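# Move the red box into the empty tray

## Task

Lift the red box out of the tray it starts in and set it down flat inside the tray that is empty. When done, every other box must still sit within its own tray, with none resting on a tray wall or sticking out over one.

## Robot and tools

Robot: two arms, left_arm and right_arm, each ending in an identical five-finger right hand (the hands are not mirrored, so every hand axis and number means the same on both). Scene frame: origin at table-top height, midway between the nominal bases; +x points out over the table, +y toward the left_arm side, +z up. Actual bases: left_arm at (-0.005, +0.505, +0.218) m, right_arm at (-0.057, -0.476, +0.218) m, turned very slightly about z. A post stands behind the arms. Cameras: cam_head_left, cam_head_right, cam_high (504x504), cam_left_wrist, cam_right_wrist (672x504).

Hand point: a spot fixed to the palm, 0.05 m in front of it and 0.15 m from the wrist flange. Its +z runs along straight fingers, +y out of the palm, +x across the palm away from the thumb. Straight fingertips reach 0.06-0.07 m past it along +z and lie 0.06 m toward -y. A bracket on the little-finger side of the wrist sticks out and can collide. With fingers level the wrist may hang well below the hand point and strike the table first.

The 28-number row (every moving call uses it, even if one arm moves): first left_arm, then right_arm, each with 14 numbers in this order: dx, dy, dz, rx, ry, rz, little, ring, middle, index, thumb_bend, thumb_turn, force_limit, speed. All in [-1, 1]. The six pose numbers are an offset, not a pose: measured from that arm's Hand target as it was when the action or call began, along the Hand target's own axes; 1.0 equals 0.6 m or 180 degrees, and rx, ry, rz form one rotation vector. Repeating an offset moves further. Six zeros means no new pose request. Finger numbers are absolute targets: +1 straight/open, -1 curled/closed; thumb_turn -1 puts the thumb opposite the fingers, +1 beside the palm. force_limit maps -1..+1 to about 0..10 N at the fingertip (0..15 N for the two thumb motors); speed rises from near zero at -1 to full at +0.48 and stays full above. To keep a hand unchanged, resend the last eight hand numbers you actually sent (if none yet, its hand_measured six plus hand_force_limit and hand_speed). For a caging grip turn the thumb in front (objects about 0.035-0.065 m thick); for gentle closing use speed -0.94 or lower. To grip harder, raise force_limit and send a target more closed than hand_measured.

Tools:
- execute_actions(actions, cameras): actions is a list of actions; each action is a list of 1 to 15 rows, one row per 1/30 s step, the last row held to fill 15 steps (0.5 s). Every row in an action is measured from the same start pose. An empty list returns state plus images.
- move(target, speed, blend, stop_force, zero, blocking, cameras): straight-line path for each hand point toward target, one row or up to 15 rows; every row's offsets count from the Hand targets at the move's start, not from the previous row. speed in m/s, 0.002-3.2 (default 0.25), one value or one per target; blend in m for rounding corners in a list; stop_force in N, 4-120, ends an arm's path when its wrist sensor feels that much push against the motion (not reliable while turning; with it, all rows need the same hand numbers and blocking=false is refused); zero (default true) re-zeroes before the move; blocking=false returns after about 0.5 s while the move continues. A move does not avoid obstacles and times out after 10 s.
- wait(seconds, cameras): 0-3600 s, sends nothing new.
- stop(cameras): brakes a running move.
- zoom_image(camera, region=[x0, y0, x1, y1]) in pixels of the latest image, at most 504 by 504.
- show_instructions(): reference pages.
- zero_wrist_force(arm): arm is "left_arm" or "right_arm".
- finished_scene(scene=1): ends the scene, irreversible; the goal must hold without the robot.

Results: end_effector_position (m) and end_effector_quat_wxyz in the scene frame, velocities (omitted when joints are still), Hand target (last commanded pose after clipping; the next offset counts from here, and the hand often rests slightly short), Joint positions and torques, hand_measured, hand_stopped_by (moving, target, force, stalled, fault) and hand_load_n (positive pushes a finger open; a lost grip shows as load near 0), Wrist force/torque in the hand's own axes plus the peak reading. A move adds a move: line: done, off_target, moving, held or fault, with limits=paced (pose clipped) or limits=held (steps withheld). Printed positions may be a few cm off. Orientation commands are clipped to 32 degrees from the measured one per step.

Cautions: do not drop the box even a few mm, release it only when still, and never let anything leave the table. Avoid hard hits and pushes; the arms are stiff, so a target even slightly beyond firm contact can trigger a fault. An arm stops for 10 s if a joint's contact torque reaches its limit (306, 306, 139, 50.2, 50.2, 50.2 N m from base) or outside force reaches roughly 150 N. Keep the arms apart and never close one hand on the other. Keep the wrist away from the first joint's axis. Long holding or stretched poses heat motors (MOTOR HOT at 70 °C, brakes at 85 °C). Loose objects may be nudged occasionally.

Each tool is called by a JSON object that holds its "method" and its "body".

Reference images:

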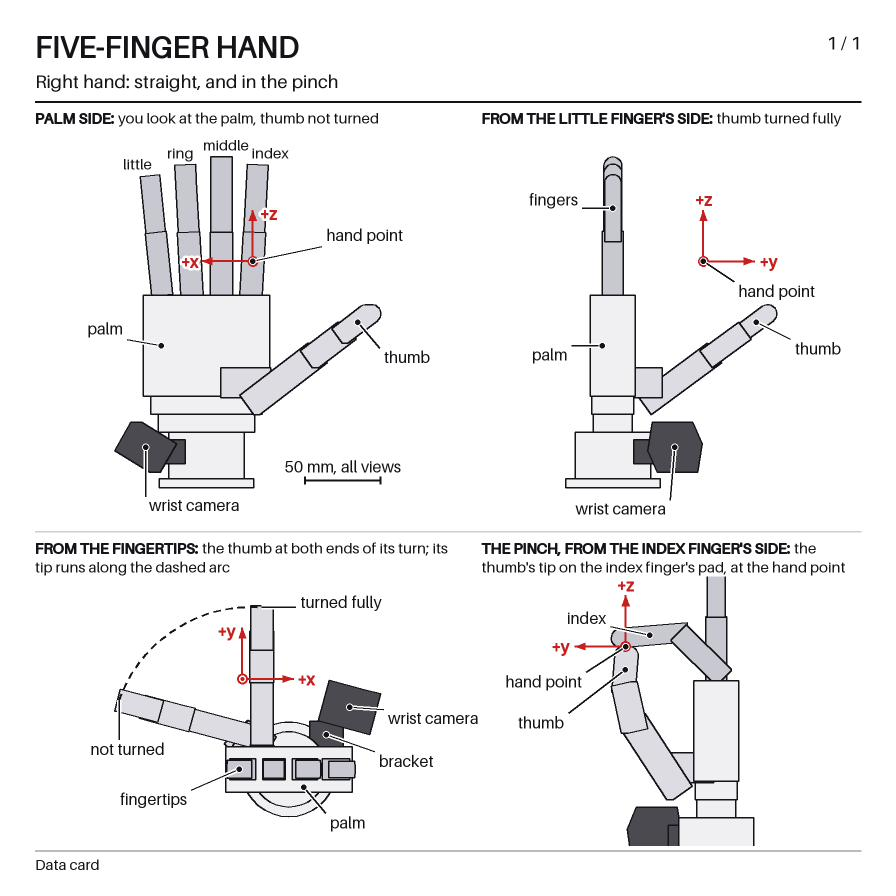

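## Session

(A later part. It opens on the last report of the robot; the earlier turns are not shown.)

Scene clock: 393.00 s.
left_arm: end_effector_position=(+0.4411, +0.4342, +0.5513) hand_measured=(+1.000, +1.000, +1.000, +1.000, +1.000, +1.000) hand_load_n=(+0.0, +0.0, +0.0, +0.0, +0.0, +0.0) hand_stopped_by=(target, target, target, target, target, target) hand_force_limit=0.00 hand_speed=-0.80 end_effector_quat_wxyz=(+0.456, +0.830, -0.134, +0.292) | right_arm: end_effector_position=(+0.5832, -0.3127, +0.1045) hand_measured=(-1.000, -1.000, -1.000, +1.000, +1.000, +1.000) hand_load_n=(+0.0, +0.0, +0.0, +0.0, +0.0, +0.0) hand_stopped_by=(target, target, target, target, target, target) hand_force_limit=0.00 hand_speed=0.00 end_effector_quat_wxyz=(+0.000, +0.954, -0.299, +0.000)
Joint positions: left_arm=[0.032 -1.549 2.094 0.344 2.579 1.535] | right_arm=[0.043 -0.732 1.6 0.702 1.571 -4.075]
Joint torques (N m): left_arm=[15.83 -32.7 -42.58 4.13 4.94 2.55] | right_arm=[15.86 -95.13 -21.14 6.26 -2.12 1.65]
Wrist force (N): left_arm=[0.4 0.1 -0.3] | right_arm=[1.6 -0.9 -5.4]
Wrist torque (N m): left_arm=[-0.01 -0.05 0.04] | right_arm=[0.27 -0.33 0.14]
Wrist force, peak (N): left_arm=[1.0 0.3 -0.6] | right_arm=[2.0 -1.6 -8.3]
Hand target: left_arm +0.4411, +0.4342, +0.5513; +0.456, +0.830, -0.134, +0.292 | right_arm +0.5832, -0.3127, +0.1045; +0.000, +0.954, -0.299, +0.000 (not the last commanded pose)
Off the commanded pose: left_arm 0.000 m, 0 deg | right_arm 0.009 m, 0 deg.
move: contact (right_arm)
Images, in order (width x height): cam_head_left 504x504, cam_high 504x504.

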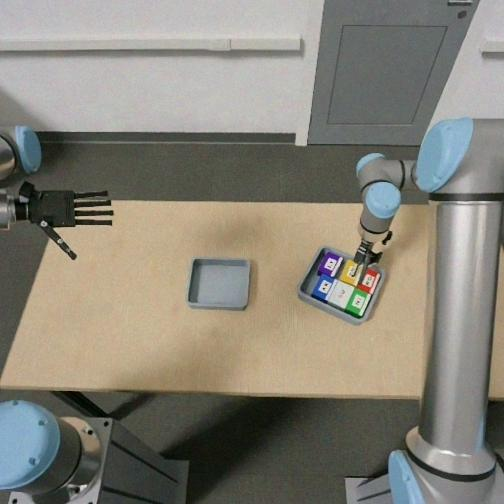

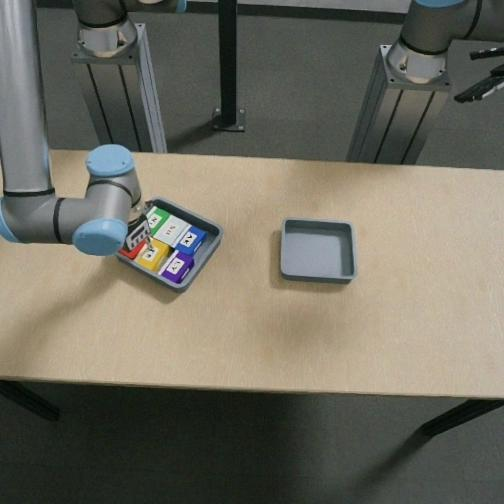

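{"method": "move", "body": {"target": [0,0,0,0,0,0,1,1,1,1,1,1,0,-0.8,0,-0.0167,0,0,0,0,-1,-1,-1,1,1,1,0,0], "speed": 0.02, "cameras": ["cam_high", "cam_head_left"]}}

{"method": "zoom_image", "body": {"camera": "cam_head_left", "region": [280, 220, 400, 340]}}

{"method": "zoom_image", "body": {"camera": "cam_high", "region": [100, 190, 230, 300]}}

Scene clock: 401.37 s.
left_arm: end_effector_position=(+0.4411, +0.4342, +0.5513) hand_measured=(+1.000, +1.000, +1.000, +1.000, +1.000, +1.000) hand_load_n=(+0.0, +0.0, +0.0, +0.0, +0.0, +0.0) hand_stopped_by=(target, target, target, target, target, target) hand_force_limit=0.00 hand_speed=-0.80 end_effector_quat_wxyz=(+0.456, +0.830, -0.134, +0.292) | right_arm: end_effector_position=(+0.5889, -0.3043, +0.1046) hand_measured=(-1.000, -1.000, -1.000, +1.000, +1.000, +1.000) hand_load_n=(+0.5, +0.0, +0.0, -3.0, +0.0, +0.0) hand_stopped_by=(target, target, target, target, target, target) hand_force_limit=0.00 hand_speed=0.00 end_effector_quat_wxyz=(+0.000, +0.954, -0.299, +0.000)
Joint positions: left_arm=[0.032 -1.549 2.094 0.344 2.579 1.535] | right_arm=[0.054 -0.723 1.581 0.712 1.571 -4.063]
Joint torques (N m): left_arm=[16.76 -31.07 -42.37 4.34 4.79 2.44] | right_arm=[-6.45 -84.86 -15.5 2.05 0.75 -2.01]
Wrist force (N): left_arm=[0.4 0.1 0.1] | right_arm=[1.6 0.5 -3.7]
Wrist torque (N m): left_arm=[-0.06 -0.06 0.03] | right_arm=[0.01 -0.36 0.08]
Wrist force, peak (N): left_arm=[1.1 -0.1 -0.7] | right_arm=[1.8 -1.1 -6.3]
Hand target: left_arm +0.4411, +0.4342, +0.5513; +0.456, +0.830, -0.134, +0.292 | right_arm +0.5889, -0.3045, +0.1045; +0.000, +0.954, -0.299, +0.000
Off the commanded pose: left_arm 0.000 m, 0 deg | right_arm 0.000 m, 0 deg.
move: done
Images, in order (width x height): cam_head_left 504x504, cam_high 504x504.

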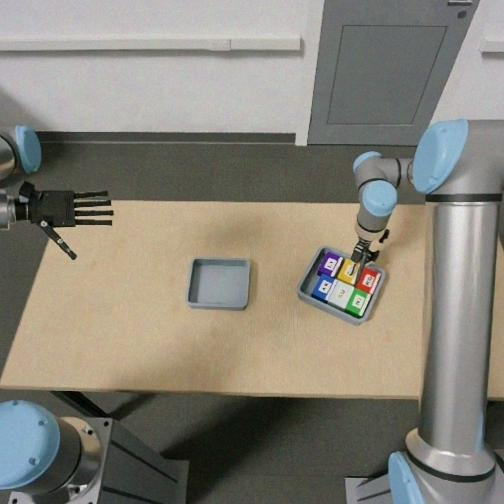

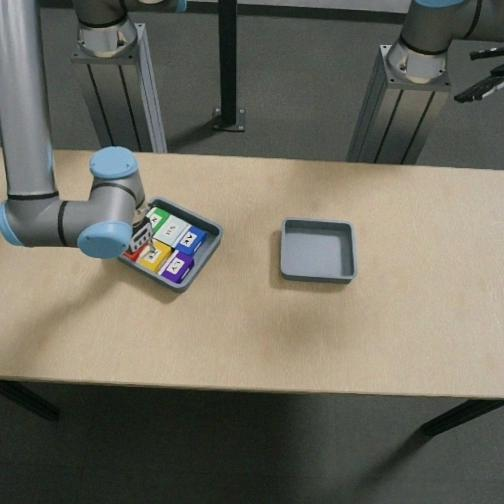

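Scaled by 4.200 from the camera's image (finer frame: 720x720).

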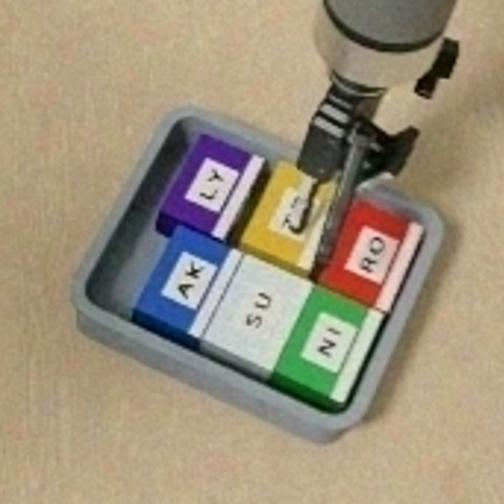

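Scaled by 3.877 from the camera's image (finer frame: 720x720).

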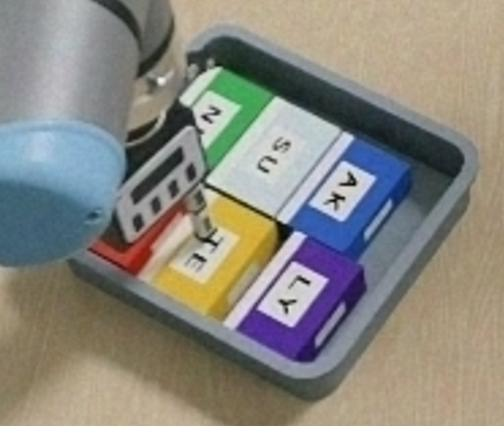

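{"method": "move", "body": {"target": [0,0,0,0,0,0,1,1,1,1,1,1,0,-0.8,0,-0.0267,0.0003,0,0,0,-1,-1,-1,1,1,1,0,0], "speed": 0.02, "cameras": ["cam_high", "cam_head_left"]}}

{"method": "zoom_image", "body": {"camera": "cam_head_left", "region": [280, 220, 400, 340]}}

{"method": "zoom_image", "body": {"camera": "cam_high", "region": [100, 190, 230, 300]}}

Scene clock: 407.87 s.
left_arm: end_effector_position=(+0.4411, +0.4342, +0.5513) hand_measured=(+1.000, +1.000, +1.000, +1.000, +1.000, +1.000) hand_load_n=(+0.0, +0.0, +0.0, +0.0, +0.0, +0.0) hand_stopped_by=(target, target, target, target, target, target) hand_force_limit=0.00 hand_speed=-0.80 end_effector_quat_wxyz=(+0.456, +0.830, -0.134, +0.292) | right_arm: end_effector_position=(+0.5981, -0.2912, +0.1044) hand_measured=(-1.000, -1.000, -1.000, +1.000, +1.000, +1.000) hand_load_n=(+0.0, +0.0, +0.0, -7.0, +0.0, +0.0) hand_stopped_by=(target, target, target, target, target, target) hand_force_limit=0.00 hand_speed=0.00 end_effector_quat_wxyz=(+0.000, +0.954, -0.299, +0.000)
Joint positions: left_arm=[0.032 -1.549 2.094 0.344 2.579 1.535] | right_arm=[0.072 -0.709 1.55 0.729 1.571 -4.046]
Joint torques (N m): left_arm=[16.51 -28.63 -42.69 4.49 4.52 2.56] | right_arm=[-7.63 -86.75 -18.39 0.66 0.99 -1.81]
Wrist force (N): left_arm=[0.8 -0.4 -0.2] | right_arm=[-1.1 2.9 -5.5]
Wrist torque (N m): left_arm=[-0.10 -0.11 0.04] | right_arm=[-0.04 -0.48 -0.07]
Wrist force, peak (N): left_arm=[0.8 0.3 -0.8] | right_arm=[-0.7 2.8 -6.0]
Hand target: left_arm +0.4411, +0.4342, +0.5513; +0.456, +0.830, -0.134, +0.292 | right_arm +0.5980, -0.2913, +0.1044; +0.000, +0.954, -0.299, +0.000
Off the commanded pose: left_arm 0.000 m, 0 deg | right_arm 0.000 m, 0 deg.
move: done
Images, in order (width x height): cam_head_left 504x504, cam_high 504x504.

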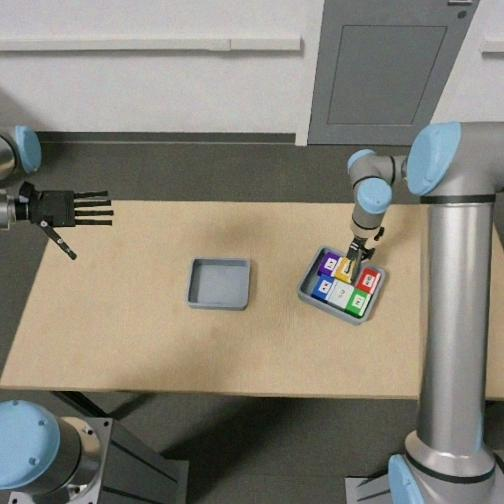

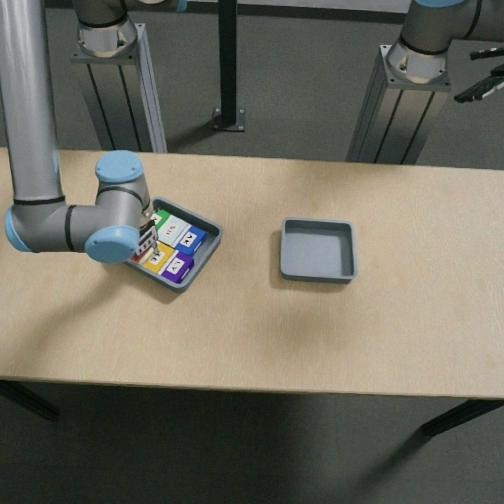

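Scaled by 4.200 from the camera's image (finer frame: 720x720).

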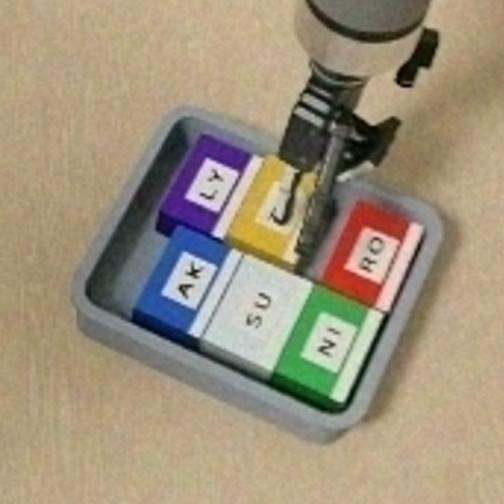

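Scaled by 3.877 from the camera's image (finer frame: 720x720).

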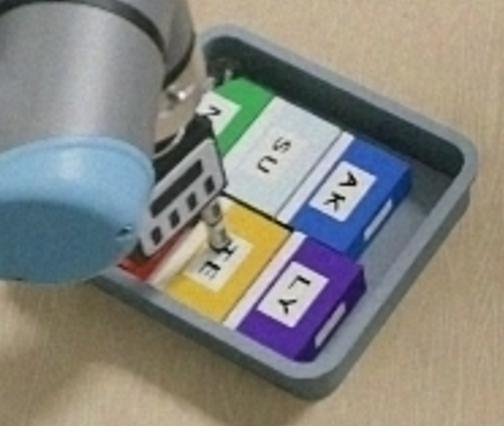

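{"method": "move", "body": {"target": [0,0,0,0,0,0,1,1,1,1,1,1,0,-0.8,0,-0.0233,0.0006,0,0,0,-1,-1,-1,1,1,1,0,0], "speed": 0.02, "cameras": ["cam_high", "cam_head_left"]}}

{"method": "zoom_image", "body": {"camera": "cam_head_left", "region": [280, 220, 400, 340]}}

{"method": "zoom_image", "body": {"camera": "cam_high", "region": [100, 190, 230, 300]}}

Scene clock: 416.63 s.
left_arm: end_effector_position=(+0.4411, +0.4342, +0.5513) hand_measured=(+1.000, +1.000, +1.000, +1.000, +1.000, +1.000) hand_load_n=(+0.0, +0.0, +0.0, +0.0, +0.0, +0.0) hand_stopped_by=(target, target, target, target, target, target) hand_force_limit=0.00 hand_speed=-0.80 end_effector_quat_wxyz=(+0.456, +0.830, -0.134, +0.292) | right_arm: end_effector_position=(+0.6060, -0.2797, +0.1040) hand_measured=(-1.000, -1.000, -1.000, +0.998, +1.000, +1.000) hand_load_n=(+0.0, +0.0, +0.0, -13.5, +0.0, +0.0) hand_stopped_by=(target, target, target, target, target, target) hand_force_limit=0.00 hand_speed=0.00 end_effector_quat_wxyz=(+0.000, +0.954, -0.299, +0.000)
Joint positions: left_arm=[0.032 -1.549 2.094 0.344 2.579 1.535] | right_arm=[0.087 -0.697 1.522 0.744 1.571 -4.031]
Joint torques (N m): left_arm=[16.9 -27.63 -42.8 4.29 4.66 2.25] | right_arm=[-6.78 -88.1 -20.67 -1.13 1.07 -1.8]
Wrist force (N): left_arm=[0.9 0.2 -0.1] | right_arm=[-2.5 6.3 -9.3]
Wrist torque (N m): left_arm=[-0.02 -0.13 0.06] | right_arm=[-0.10 -0.56 -0.16]
Wrist force, peak (N): left_arm=[0.9 0.2 -0.7] | right_arm=[-4.0 6.3 -9.6]
Hand target: left_arm +0.4411, +0.4342, +0.5513; +0.456, +0.830, -0.134, +0.292 | right_arm +0.6060, -0.2798, +0.1040; +0.000, +0.954, -0.299, +0.000
Off the commanded pose: left_arm 0.000 m, 0 deg | right_arm 0.000 m, 0 deg.
move: done
Images, in order (width x height): cam_head_left 504x504, cam_high 504x504.

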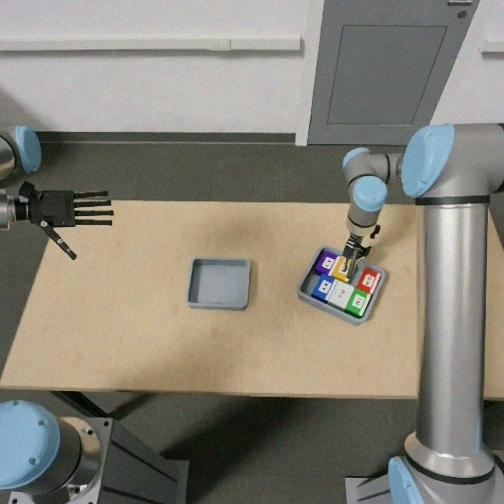

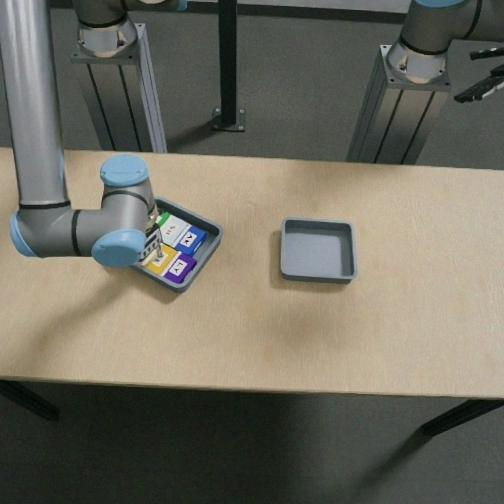

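Scaled by 4.200 from the camera's image (finer frame: 720x720).

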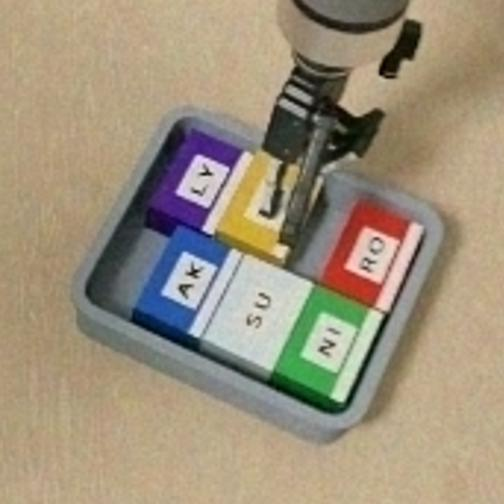

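Scaled by 3.877 from the camera's image (finer frame: 720x720).

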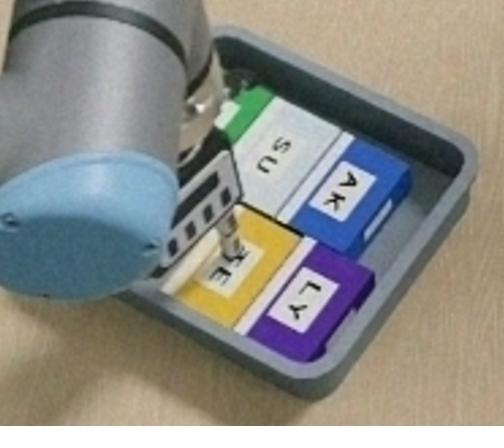

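{"method": "move", "body": {"target": [0,0,0,0,0,0,1,1,1,1,1,1,0,-0.8,0,-0.0133,0.0002,0,0,0,-1,-1,-1,1,1,1,0,0], "speed": 0.02}}

{"method": "move", "body": {"target": [0,0,0,0,0,0,1,1,1,1,1,1,0,-0.8,0,0.006,-0.05,0,0,0,-1,-1,-1,0.996,1,1,0,0], "speed": 0.06}}

{"method": "move", "body": {"target": [0,0,0,0,0,0,1,1,1,1,1,1,0,-0.8,-0.12,-0.03,-0.19,0,0,0,1,1,1,1,1,1,0,0], "speed": 0.15, "cameras": ["cam_high", "cam_head_left", "cam_right_wrist"]}}

{"method": "zoom_image", "body": {"camera": "cam_head_left", "region": [280, 220, 400, 340]}}

{"method": "zoom_image", "body": {"camera": "cam_right_wrist", "region": [240, 20, 520, 300]}}

Scene clock: 428.87 s.
left_arm: end_effector_position=(+0.4411, +0.4342, +0.5513) hand_measured=(+1.000, +1.000, +1.000, +1.000, +1.000, +1.000) hand_load_n=(+0.0, +0.0, +0.0, +0.0, +0.0, +0.5) hand_stopped_by=(target, target, target, target, target, target) hand_force_limit=0.00 hand_speed=-0.80 end_effector_quat_wxyz=(+0.456, +0.830, -0.134, +0.292) | right_arm: end_effector_position=(+0.6106, -0.2731, +0.1039) hand_measured=(-1.000, -1.000, -1.000, +0.998, +1.000, +1.000) hand_load_n=(+0.0, +0.0, +0.0, -14.5, +0.0, +0.0) hand_stopped_by=(target, target, target, target, target, target) hand_force_limit=0.00 hand_speed=0.00 end_effector_quat_wxyz=(+0.000, +0.954, -0.299, +0.000)
Joint positions: left_arm=[0.032 -1.549 2.094 0.344 2.579 1.535] | right_arm=[0.095 -0.689 1.506 0.753 1.571 -4.022]
Joint torques (N m): left_arm=[15.51 -25.46 -42.11 4.24 4.85 2.22] | right_arm=[-4.53 -86.34 -21.61 -1.92 1.31 -1.71]
Wrist force (N): left_arm=[0.0 0.0 -0.5] | right_arm=[-4.8 7.0 -10.0]
Wrist torque (N m): left_arm=[-0.03 0.01 0.01] | right_arm=[-0.14 -0.70 -0.29]
Wrist force, peak (N): left_arm=[0.6 -0.2 -0.8] | right_arm=[-4.9 6.9 -10.6]
Hand target: left_arm +0.4411, +0.4342, +0.5513; +0.456, +0.830, -0.134, +0.292 | right_arm +0.6105, -0.2733, +0.1039; +0.000, +0.954, -0.299, +0.000
Off the commanded pose: left_arm 0.000 m, 0 deg | right_arm 0.000 m, 0 deg.
move: done

Scene clock: 429.63 s.
left_arm: end_effector_position=(+0.4411, +0.4342, +0.5513) hand_measured=(+1.000, +1.000, +1.000, +1.000, +1.000, +1.000) hand_load_n=(+0.0, +0.0, +0.0, +0.0, +0.0, +0.0) hand_stopped_by=(target, target, target, target, target, target) hand_force_limit=0.00 hand_speed=-0.80 end_effector_quat_wxyz=(+0.456, +0.830, -0.134, +0.292) | right_arm: end_effector_position=(+0.6084, -0.2763, +0.1341) hand_measured=(-1.000, -1.000, -1.000, +0.996, +1.000, +1.000) hand_load_n=(+0.0, +0.0, +0.0, +0.5, +0.0, +0.0) hand_stopped_by=(target, target, target, target, target, target) hand_force_limit=0.00 hand_speed=0.00 end_effector_quat_wxyz=(+0.000, +0.954, -0.299, +0.000)
Joint positions: left_arm=[0.032 -1.549 2.094 0.344 2.579 1.535] | right_arm=[0.091 -0.728 1.515 0.783 1.571 -4.026]
Joint torques (N m): left_arm=[15.51 -25.22 -42.98 4.28 4.8 2.05] | right_arm=[-4.26 -69.01 -26.14 -0.12 0.9 -1.71]
Wrist force (N): left_arm=[0.5 -0.5 -0.4] | right_arm=[0.7 -0.9 0.1]
Wrist torque (N m): left_arm=[-0.11 -0.06 0.02] | right_arm=[-0.05 -0.20 0.29]
Wrist force, peak (N): left_arm=[0.8 -0.6 -0.5] | right_arm=[-4.0 7.1 -10.4]
Hand target: left_arm +0.4411, +0.4342, +0.5513; +0.456, +0.830, -0.134, +0.292 | right_arm +0.6085, -0.2762, +0.1339; +0.000, +0.954, -0.299, +0.000
Off the commanded pose: left_arm 0.000 m, 0 deg | right_arm 0.000 m, 0 deg.
move: done

Scene clock: 430.90 s.
left_arm: end_effector_position=(+0.4411, +0.4342, +0.5513) hand_measured=(+1.000, +1.000, +1.000, +1.000, +1.000, +1.000) hand_load_n=(+0.0, +0.0, +0.0, +0.0, +0.0, +0.0) hand_stopped_by=(target, target, target, target, target, target) hand_force_limit=0.00 hand_speed=-0.80 end_effector_quat_wxyz=(+0.456, +0.830, -0.134, +0.292) | right_arm: end_effector_position=(+0.5593, -0.2203, +0.2478) hand_measured=(+1.000, +1.000, +1.000, +1.000, +1.000, +1.000) hand_load_n=(+0.0, +0.0, +0.0, +0.0, +0.0, +0.0) hand_stopped_by=(target, target, target, target, target, target) hand_force_limit=0.00 hand_speed=0.00 end_effector_quat_wxyz=(+0.000, +0.954, -0.299, +0.000)
Joint positions: left_arm=[0.032 -1.549 2.094 0.344 2.579 1.535] | right_arm=[0.176 -0.885 1.562 0.894 1.571 -3.942]
Joint torques (N m): left_arm=[16.3 -24.46 -42.51 4.35 4.68 2] | right_arm=[-13.09 -63.86 -36.32 -0.14 1.51 -3.27]
Wrist force (N): left_arm=[0.3 0.3 -0.3] | right_arm=[0.8 -1.5 -0.6]
Wrist torque (N m): left_arm=[0.00 -0.03 0.04] | right_arm=[-0.11 -0.20 0.13]
Wrist force, peak (N): left_arm=[0.7 0.2 -0.8] | right_arm=[2.0 -0.7 1.8]
Hand target: left_arm +0.4411, +0.4342, +0.5513; +0.456, +0.830, -0.134, +0.292 | right_arm +0.5595, -0.2204, +0.2479; +0.000, +0.954, -0.299, +0.000
Off the commanded pose: left_arm 0.000 m, 0 deg | right_arm 0.000 m, 0 deg.
move: done
Images, in order (width x height): cam_head_left 504x504, cam_high 504x504, cam_right_wrist 672x504.

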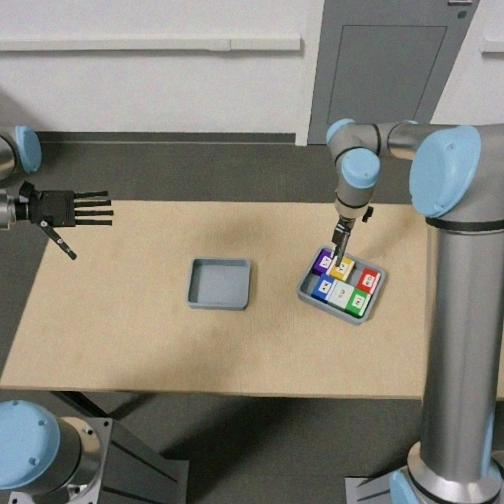

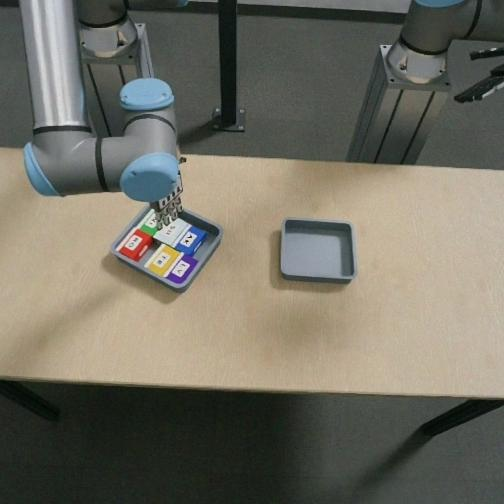

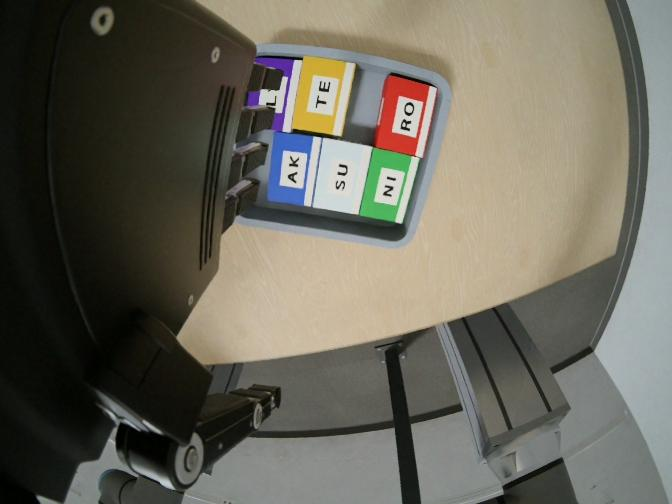

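Scaled by 4.200 from the camera's image (finer frame: 720x720).

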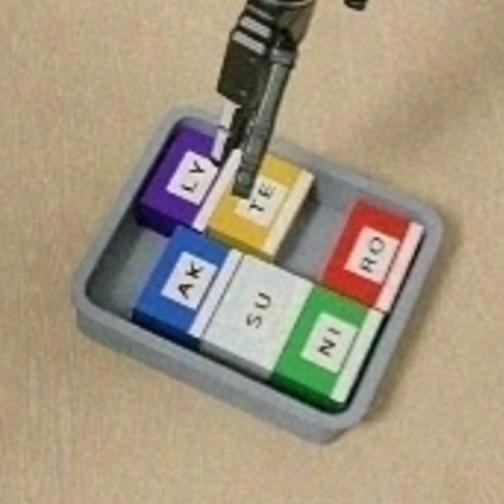

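Scaled by 1.800 from the camera's image (finer frame: 960x720).

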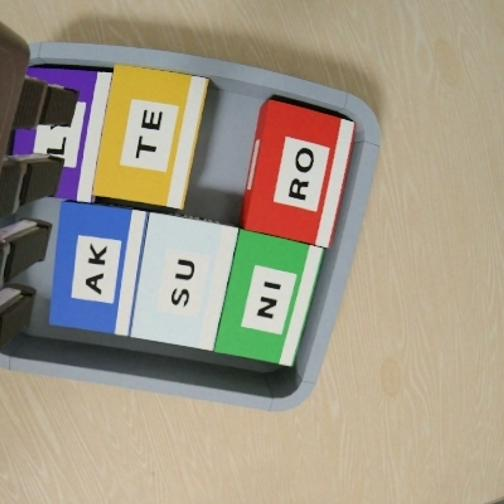

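{"method": "move", "body": {"target": [0,0,0,0,0,0,1,1,1,1,1,1,0,-0.8,0.1205,0.1904,0.2247,0,0,0,-1,-1,-1,1,1,1,0,0], "speed": 0.15}}

{"method": "move", "body": {"target": [0,0,0,0,0,0,1,1,1,1,1,1,0,-0.8,0,0,0.03,0,0,0,-1,-1,-1,1,1,1,0,0], "cameras": ["cam_high", "cam_head_left"], "speed": 0.006, "stop_force": 4}}

{"method": "zoom_image", "body": {"camera": "cam_high", "region": [100, 190, 230, 300]}}

{"method": "zoom_image", "body": {"camera": "cam_head_left", "region": [280, 220, 400, 340]}}

Scene clock: 448.50 s.
left_arm: end_effector_position=(+0.4411, +0.4342, +0.5513) hand_measured=(+1.000, +1.000, +1.000, +1.000, +1.000, +1.000) hand_load_n=(+0.0, +0.0, +0.0, +0.0, +0.0, +0.0) hand_stopped_by=(target, target, target, target, target, target) hand_force_limit=0.00 hand_speed=-0.80 end_effector_quat_wxyz=(+0.456, +0.830, -0.134, +0.292) | right_arm: end_effector_position=(+0.5537, -0.3555, +0.1130) hand_measured=(-1.000, -1.000, -1.000, +1.000, +1.000, +1.000) hand_load_n=(+0.0, +0.0, +0.0, +0.0, +0.0, +0.0) hand_stopped_by=(target, target, target, target, target, target) hand_force_limit=0.00 hand_speed=0.00 end_effector_quat_wxyz=(+0.000, +0.954, -0.299, +0.000)
Joint positions: left_arm=[0.032 -1.549 2.094 0.344 2.579 1.535] | right_arm=[-0.02 -0.784 1.693 0.661 1.571 -4.137]
Joint torques (N m): left_arm=[16.14 -23.54 -42.79 4.17 4.7 1.89] | right_arm=[15.51 -92.95 -30.93 6.98 -2.93 2.31]
Wrist force (N): left_arm=[0.8 0.6 0.0] | right_arm=[1.0 -1.3 -0.9]
Wrist torque (N m): left_arm=[0.04 -0.12 0.07] | right_arm=[-0.06 -0.23 0.03]
Wrist force, peak (N): left_arm=[1.1 0.1 -0.2] | right_arm=[0.2 -1.9 -2.2]
Hand target: left_arm +0.4411, +0.4342, +0.5513; +0.456, +0.830, -0.134, +0.292 | right_arm +0.5538, -0.3554, +0.1130; +0.000, +0.954, -0.299, +0.000
Off the commanded pose: left_arm 0.000 m, 0 deg | right_arm 0.000 m, 0 deg.
move: done

Scene clock: 451.00 s.
left_arm: end_effector_position=(+0.4411, +0.4342, +0.5513) hand_measured=(+1.000, +1.000, +1.000, +1.000, +1.000, +1.000) hand_load_n=(+0.0, +0.0, +0.0, +0.0, +0.0, +0.0) hand_stopped_by=(target, target, target, target, target, target) hand_force_limit=0.00 hand_speed=-0.80 end_effector_quat_wxyz=(+0.456, +0.830, -0.134, +0.292) | right_arm: end_effector_position=(+0.5539, -0.3554, +0.1046) hand_measured=(-1.000, -1.000, -1.000, +1.000, +1.000, +1.000) hand_load_n=(+0.0, -0.5, +0.0, +0.0, +0.0, +0.0) hand_stopped_by=(target, target, target, target, target, target) hand_force_limit=0.00 hand_speed=0.00 end_effector_quat_wxyz=(+0.000, +0.954, -0.299, +0.000)
Joint positions: left_arm=[0.032 -1.549 2.094 0.344 2.579 1.535] | right_arm=[-0.02 -0.773 1.693 0.65 1.571 -4.137]
Joint torques (N m): left_arm=[16.26 -22.83 -42.73 4.28 4.64 1.97] | right_arm=[14.67 -90.81 -19.06 6.45 -2.2 -1.61]
Wrist force (N): left_arm=[0.5 0.2 0.3] | right_arm=[1.2 -1.0 -5.7]
Wrist torque (N m): left_arm=[-0.04 -0.07 0.04] | right_arm=[0.28 -0.29 0.06]
Wrist force, peak (N): left_arm=[1.1 0.1 -0.4] | right_arm=[0.9 -1.1 -8.4]
Hand target: left_arm +0.4411, +0.4342, +0.5513; +0.456, +0.830, -0.134, +0.292 | right_arm +0.5538, -0.3554, +0.1046; +0.000, +0.954, -0.299, +0.000 (not the last commanded pose)
Off the commanded pose: left_arm 0.000 m, 0 deg | right_arm 0.010 m, 0 deg.
move: contact (right_arm)
Images, in order (width x height): cam_head_left 504x504, cam_high 504x504.

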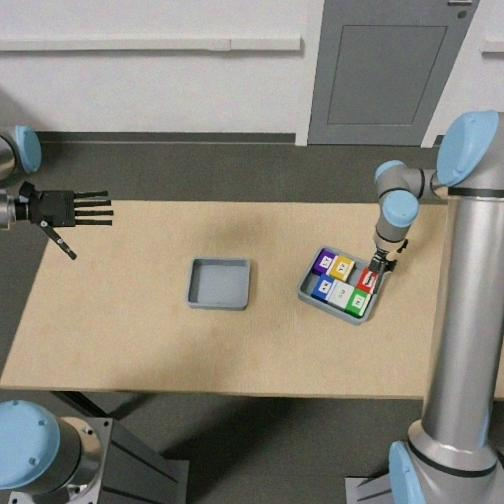

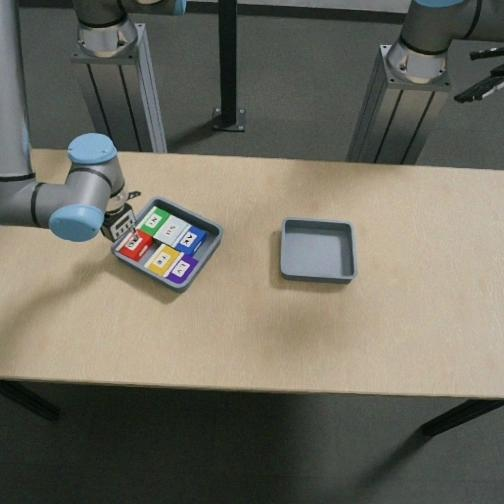

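Scaled by 3.877 from the camera's image (finer frame: 720x720).

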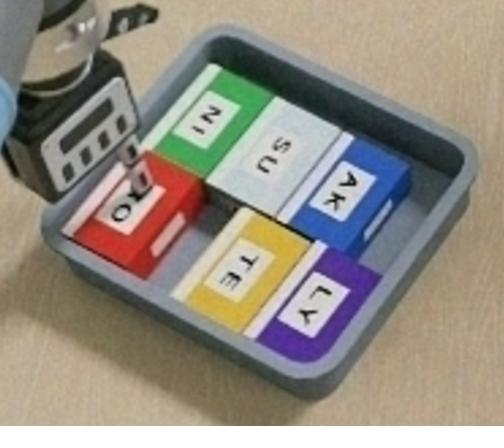

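Scaled by 4.200 from the camera's image (finer frame: 720x720).

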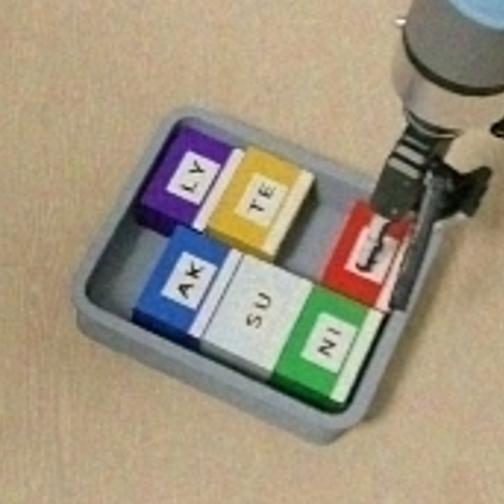

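{"method": "move", "body": {"target": [0,0,0,0,0,0,1,1,1,1,1,1,0,-0.8,0,-0.0267,0.0001,0,0,0,-1,-1,-1,1,1,1,0,0], "speed": 0.02, "cameras": ["cam_high", "cam_head_left"]}}

{"method": "zoom_image", "body": {"camera": "cam_high", "region": [100, 190, 230, 300]}}

{"method": "zoom_image", "body": {"camera": "cam_head_left", "region": [280, 220, 400, 340]}}

Scene clock: 459.83 s.
left_arm: end_effector_position=(+0.4411, +0.4342, +0.5513) hand_measured=(+1.000, +1.000, +1.000, +1.000, +1.000, +1.000) hand_load_n=(+0.0, +0.0, +0.5, +0.0, +0.0, +0.0) hand_stopped_by=(target, target, target, target, target, target) hand_force_limit=0.00 hand_speed=-0.80 end_effector_quat_wxyz=(+0.456, +0.830, -0.134, +0.292) | right_arm: end_effector_position=(+0.5630, -0.3422, +0.1046) hand_measured=(-1.000, -1.000, -1.000, +1.000, +1.000, +1.000) hand_load_n=(+0.0, +0.0, +0.0, -3.0, +0.0, +0.0) hand_stopped_by=(target, target, target, target, target, target) hand_force_limit=0.00 hand_speed=0.00 end_effector_quat_wxyz=(+0.000, +0.954, -0.299, +0.000)
Joint positions: left_arm=[0.032 -1.549 2.094 0.344 2.579 1.535] | right_arm=[0 -0.761 1.664 0.666 1.571 -4.117]
Joint torques (N m): left_arm=[17.14 -23.22 -42.91 4.2 4.72 1.86] | right_arm=[-7.57 -79.57 -14.5 2.06 0.87 -2.17]
Wrist force (N): left_arm=[0.3 0.1 -0.5] | right_arm=[0.8 0.8 -4.2]
Wrist torque (N m): left_arm=[-0.02 -0.03 0.03] | right_arm=[0.03 -0.22 0.02]
Wrist force, peak (N): left_arm=[0.8 0.2 -0.8] | right_arm=[1.1 -1.3 -6.2]
Hand target: left_arm +0.4411, +0.4342, +0.5513; +0.456, +0.830, -0.134, +0.292 | right_arm +0.5630, -0.3423, +0.1046; +0.000, +0.954, -0.299, +0.000
Off the commanded pose: left_arm 0.000 m, 0 deg | right_arm 0.000 m, 0 deg.
move: done
Images, in order (width x height): cam_head_left 504x504, cam_high 504x504.

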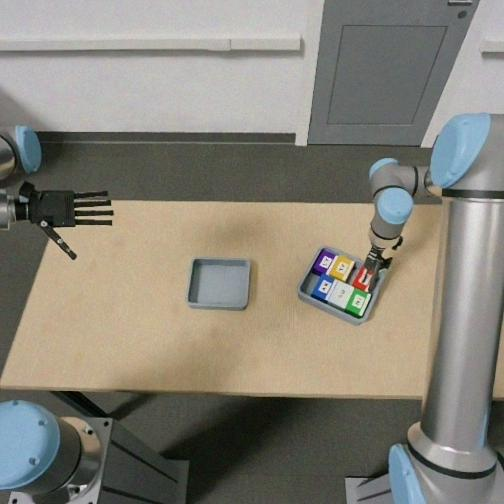

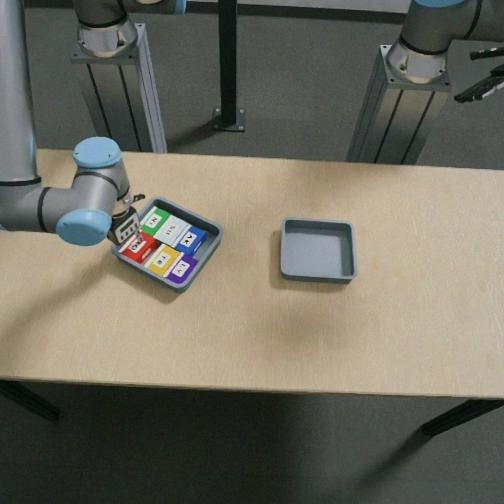

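Scaled by 3.877 from the camera's image (finer frame: 720x720).

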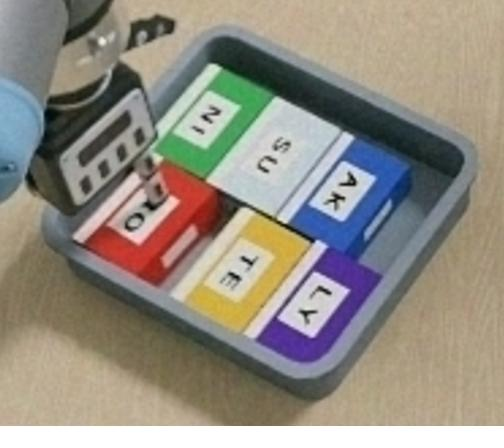

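Scaled by 4.200 from the camera's image (finer frame: 720x720).

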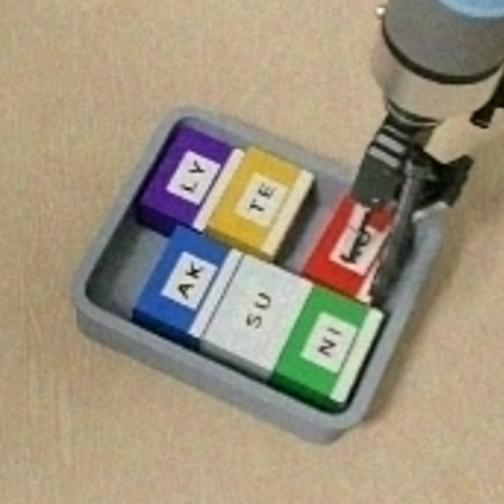

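{"method": "move", "body": {"target": [0,0,0,0,0,0,1,1,1,1,1,1,0,-0.8,0,-0.0117,0.0005,0,0,0,-1,-1,-1,1,1,1,0,0], "speed": 0.02, "cameras": ["cam_high", "cam_head_left"]}}

{"method": "zoom_image", "body": {"camera": "cam_high", "region": [100, 190, 230, 300]}}

{"method": "zoom_image", "body": {"camera": "cam_head_left", "region": [280, 220, 400, 340]}}

Scene clock: 468.30 s.
left_arm: end_effector_position=(+0.4411, +0.4342, +0.5513) hand_measured=(+1.000, +1.000, +1.000, +1.000, +1.000, +1.000) hand_load_n=(+0.0, +0.0, +0.0, +0.0, +0.0, +0.0) hand_stopped_by=(target, target, target, target, target, target) hand_force_limit=0.00 hand_speed=-0.80 end_effector_quat_wxyz=(+0.456, +0.830, -0.134, +0.292) | right_arm: end_effector_position=(+0.5671, -0.3364, +0.1043) hand_measured=(-1.000, -1.000, -1.000, +1.000, +1.000, +1.000) hand_load_n=(+0.0, +0.0, +0.0, -5.5, -0.5, +0.0) hand_stopped_by=(target, target, target, target, target, target) hand_force_limit=0.00 hand_speed=0.00 end_effector_quat_wxyz=(+0.000, +0.954, -0.299, +0.000)
Joint positions: left_arm=[0.032 -1.549 2.094 0.344 2.579 1.535] | right_arm=[0.009 -0.755 1.652 0.673 1.571 -4.109]
Joint torques (N m): left_arm=[16.88 -22.69 -42.32 4.21 4.37 1.68] | right_arm=[-4.7 -76.62 -14.39 1.42 0.97 -2.03]
Wrist force (N): left_arm=[0.5 0.1 -0.6] | right_arm=[1.1 1.8 -8.7]
Wrist torque (N m): left_arm=[-0.01 -0.05 0.04] | right_arm=[0.16 -0.22 0.05]
Wrist force, peak (N): left_arm=[0.9 -0.5 -0.5] | right_arm=[1.4 1.8 -9.0]
Hand target: left_arm +0.4411, +0.4342, +0.5513; +0.456, +0.830, -0.134, +0.292 | right_arm +0.5670, -0.3365, +0.1043; +0.000, +0.954, -0.299, +0.000
Off the commanded pose: left_arm 0.000 m, 0 deg | right_arm 0.000 m, 0 deg.
move: done
Images, in order (width x height): cam_head_left 504x504, cam_high 504x504.

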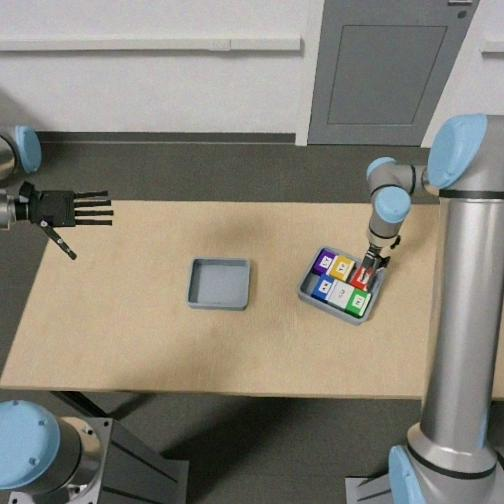

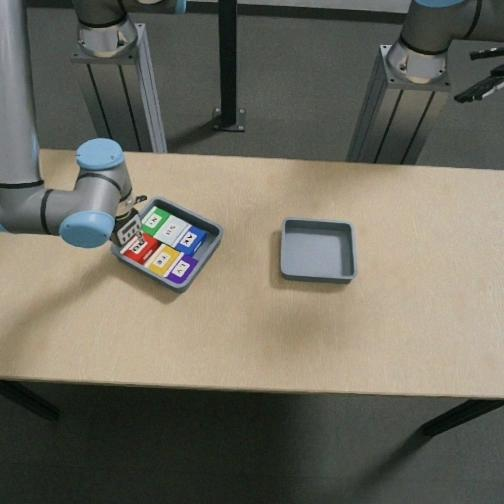

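Scaled by 3.877 from the camera's image (finer frame: 720x720).

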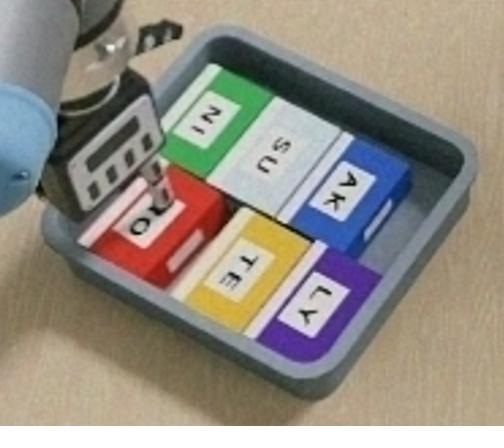

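Scaled by 4.200 from the camera's image (finer frame: 720x720).

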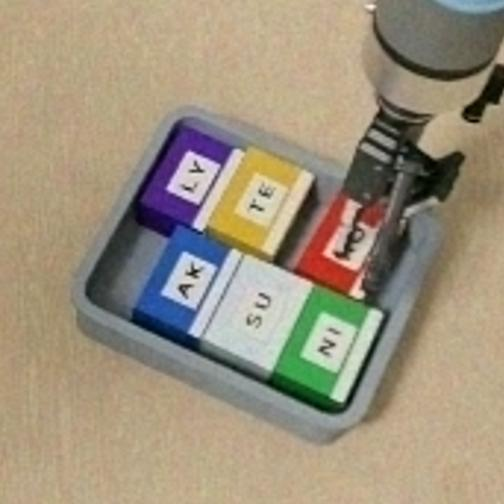

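{"method": "move", "body": {"target": [0,0,0,0,0,0,1,1,1,1,1,1,0,-0.8,0,0.004,-0.05,0,0,0,-1,-1,-1,0.996,1,1,0,0], "speed": 0.06}}

{"method": "move", "body": {"target": [0,0,0,0,0,0,1,1,1,1,1,1,0,-0.8,-0.1,-0.1,-0.13,0,0,0,1,1,1,1,1,1,0,0], "speed": 0.15, "cameras": ["cam_high", "cam_head_left", "cam_right_wrist"]}}

{"method": "zoom_image", "body": {"camera": "cam_head_left", "region": [290, 230, 390, 330]}}

{"method": "zoom_image", "body": {"camera": "cam_right_wrist", "region": [240, 20, 480, 260]}}

{"method": "zoom_image", "body": {"camera": "cam_high", "region": [100, 190, 230, 300]}}

Scene clock: 479.47 s.
left_arm: end_effector_position=(+0.4411, +0.4342, +0.5513) hand_measured=(+1.000, +1.000, +1.000, +1.000, +1.000, +1.000) hand_load_n=(+0.0, +0.0, +0.0, +0.0, +0.0, +0.0) hand_stopped_by=(target, target, target, target, target, target) hand_force_limit=0.00 hand_speed=-0.80 end_effector_quat_wxyz=(+0.456, +0.830, -0.134, +0.292) | right_arm: end_effector_position=(+0.5655, -0.3385, +0.1345) hand_measured=(-1.000, -1.000, -1.000, +0.996, +1.000, +1.000) hand_load_n=(+0.0, +0.5, +0.0, +0.0, +0.0, +0.0) hand_stopped_by=(target, target, target, target, target, target) hand_force_limit=0.00 hand_speed=0.00 end_effector_quat_wxyz=(+0.000, +0.954, -0.299, +0.000) end_effector_velocity=(+0.002, +0.000, -0.003) end_effector_angular_velocity=(+0.000, -0.003, -0.002)
Joint positions: left_arm=[0.032 -1.549 2.094 0.344 2.579 1.535] | right_arm=[0.006 -0.795 1.658 0.707 1.571 -4.112]
Joint velocities: left_arm=[within noise] | right_arm=[-0.001 0.004 -0.002 -0.005 0 0.001]
Joint torques (N m): left_arm=[16.44 -23.23 -42.81 4.05 4.37 1.68] | right_arm=[-6.08 -62.54 -19.91 0.18 0.82 -2.1]
Wrist force (N): left_arm=[0.5 -0.2 -0.5] | right_arm=[0.8 -1.3 -0.4]
Wrist torque (N m): left_arm=[-0.05 -0.06 0.03] | right_arm=[-0.09 -0.21 0.28]
Wrist force, peak (N): left_arm=[0.8 -0.2 -0.9] | right_arm=[2.1 1.8 -10.9]
Hand target: left_arm +0.4411, +0.4342, +0.5513; +0.456, +0.830, -0.134, +0.292 | right_arm +0.5656, -0.3385, +0.1343; +0.000, +0.954, -0.299, +0.000
Off the commanded pose: left_arm 0.000 m, 0 deg | right_arm 0.000 m, 0 deg.
move: done

Scene clock: 480.57 s.
left_arm: end_effector_position=(+0.4411, +0.4342, +0.5513) hand_measured=(+1.000, +1.000, +1.000, +1.000, +1.000, +1.000) hand_load_n=(+0.0, +0.0, +0.0, +0.0, +0.0, +0.0) hand_stopped_by=(target, target, target, target, target, target) hand_force_limit=0.00 hand_speed=-0.80 end_effector_quat_wxyz=(+0.456, +0.830, -0.134, +0.292) | right_arm: end_effector_position=(+0.5505, -0.2550, +0.2124) hand_measured=(+1.000, +1.000, +1.000, +1.000, +1.000, +1.000) hand_load_n=(+0.0, +0.0, +0.0, +0.0, +0.0, +0.0) hand_stopped_by=(target, target, target, target, target, target) hand_force_limit=0.00 hand_speed=0.00 end_effector_quat_wxyz=(+0.000, +0.954, -0.299, +0.001)
Joint positions: left_arm=[0.032 -1.549 2.094 0.344 2.579 1.535] | right_arm=[0.128 -0.875 1.623 0.821 1.571 -3.989]
Joint torques (N m): left_arm=[17.05 -23.08 -42.49 4.08 4.4 1.46] | right_arm=[-13.35 -61.98 -18.54 0 1.29 -3.12]
Wrist force (N): left_arm=[0.4 -0.1 -0.2] | right_arm=[1.0 -0.6 -0.4]
Wrist torque (N m): left_arm=[-0.06 -0.06 0.03] | right_arm=[0.00 -0.23 0.30]
Wrist force, peak (N): left_arm=[0.9 0.2 -0.6] | right_arm=[0.1 -2.1 -1.6]
Hand target: left_arm +0.4411, +0.4342, +0.5513; +0.456, +0.830, -0.134, +0.292 | right_arm +0.5505, -0.2550, +0.2123; +0.000, +0.954, -0.299, +0.000
Off the commanded pose: left_arm 0.000 m, 0 deg | right_arm 0.000 m, 0 deg.
move: done
Images, in order (width x height): cam_head_left 504x504, cam_high 504x504, cam_right_wrist 672x504.

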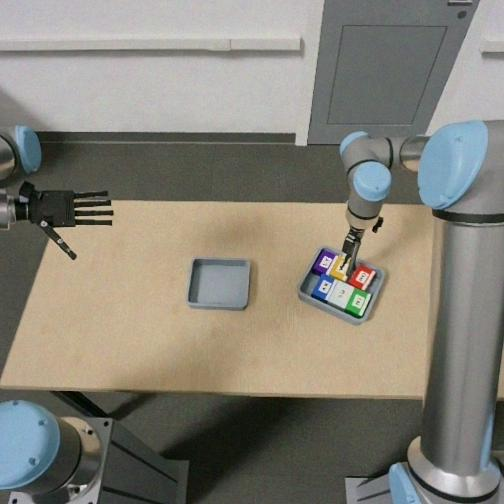

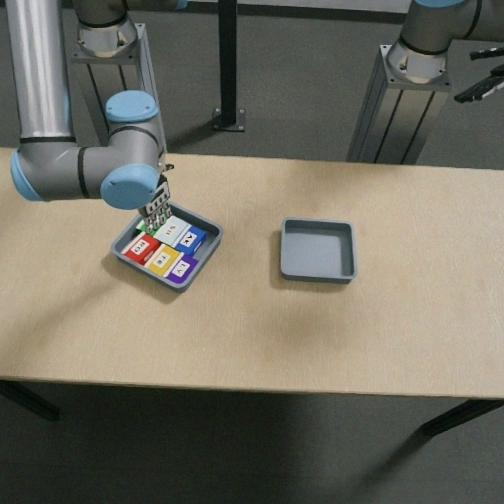

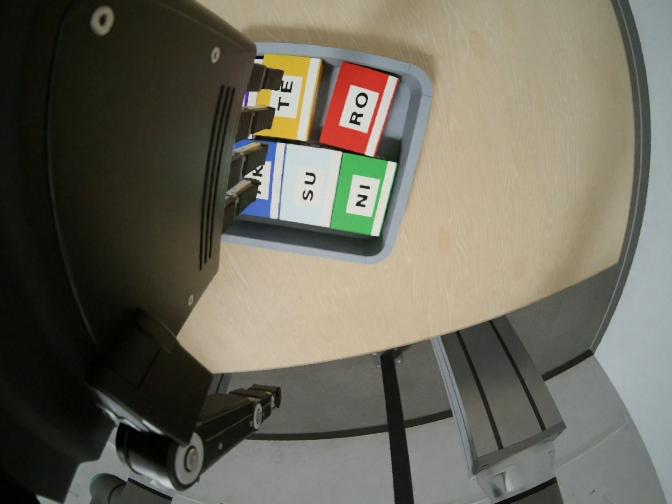

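Scaled by 5.040 from the camera's image (finer frame: 720x720).

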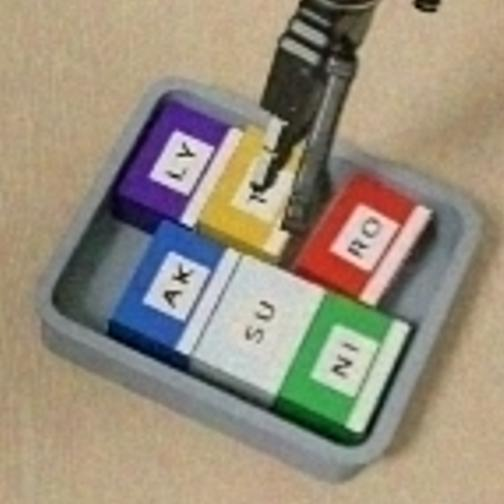

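Scaled by 2.100 from the camera's image (finer frame: 960x720).

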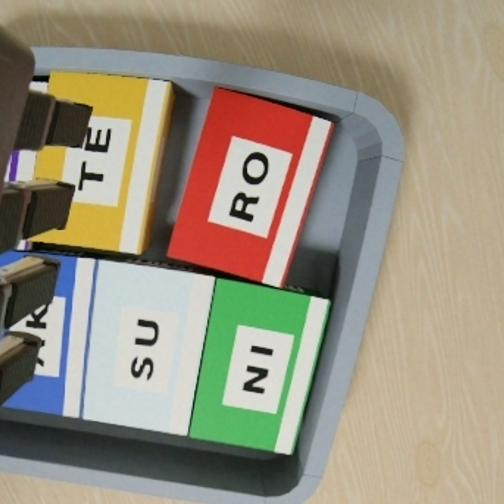

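Scaled by 3.877 from the camera's image (finer frame: 720x720).

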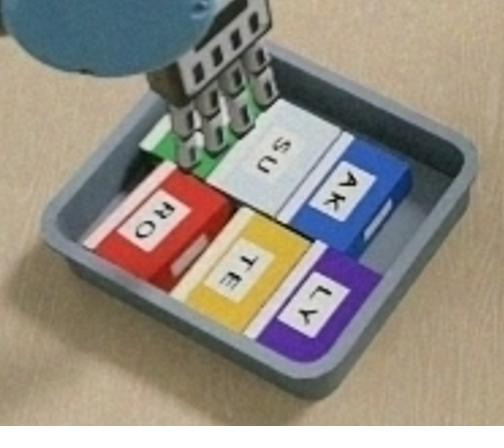

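{"method": "zoom_image", "body": {"camera": "cam_high", "region": [110, 220, 170, 280]}}

{"method": "zoom_image", "body": {"camera": "cam_right_wrist", "region": [300, 40, 440, 180]}}

Scaled by 8.400 from the camera's image (finer frame: 720x720).

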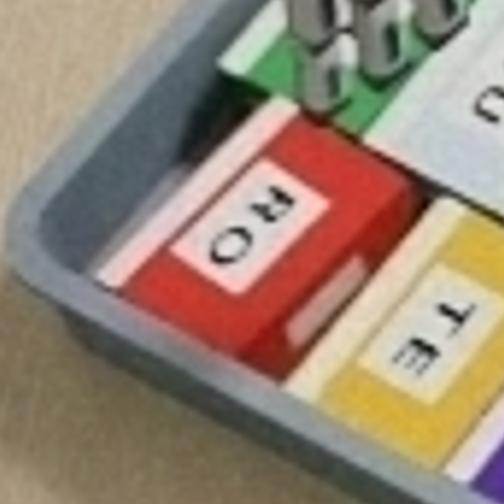

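Scaled by 3.600 from the camera's image (finer frame: 960x720).

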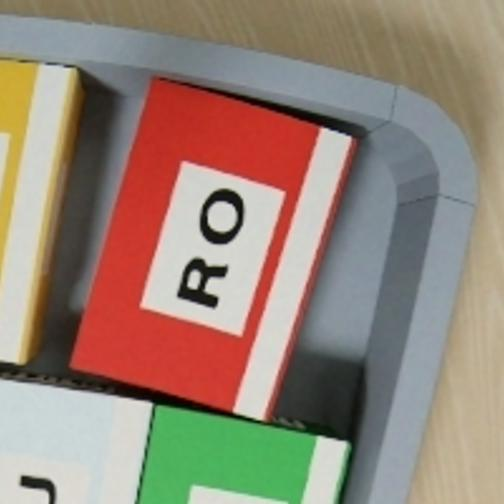

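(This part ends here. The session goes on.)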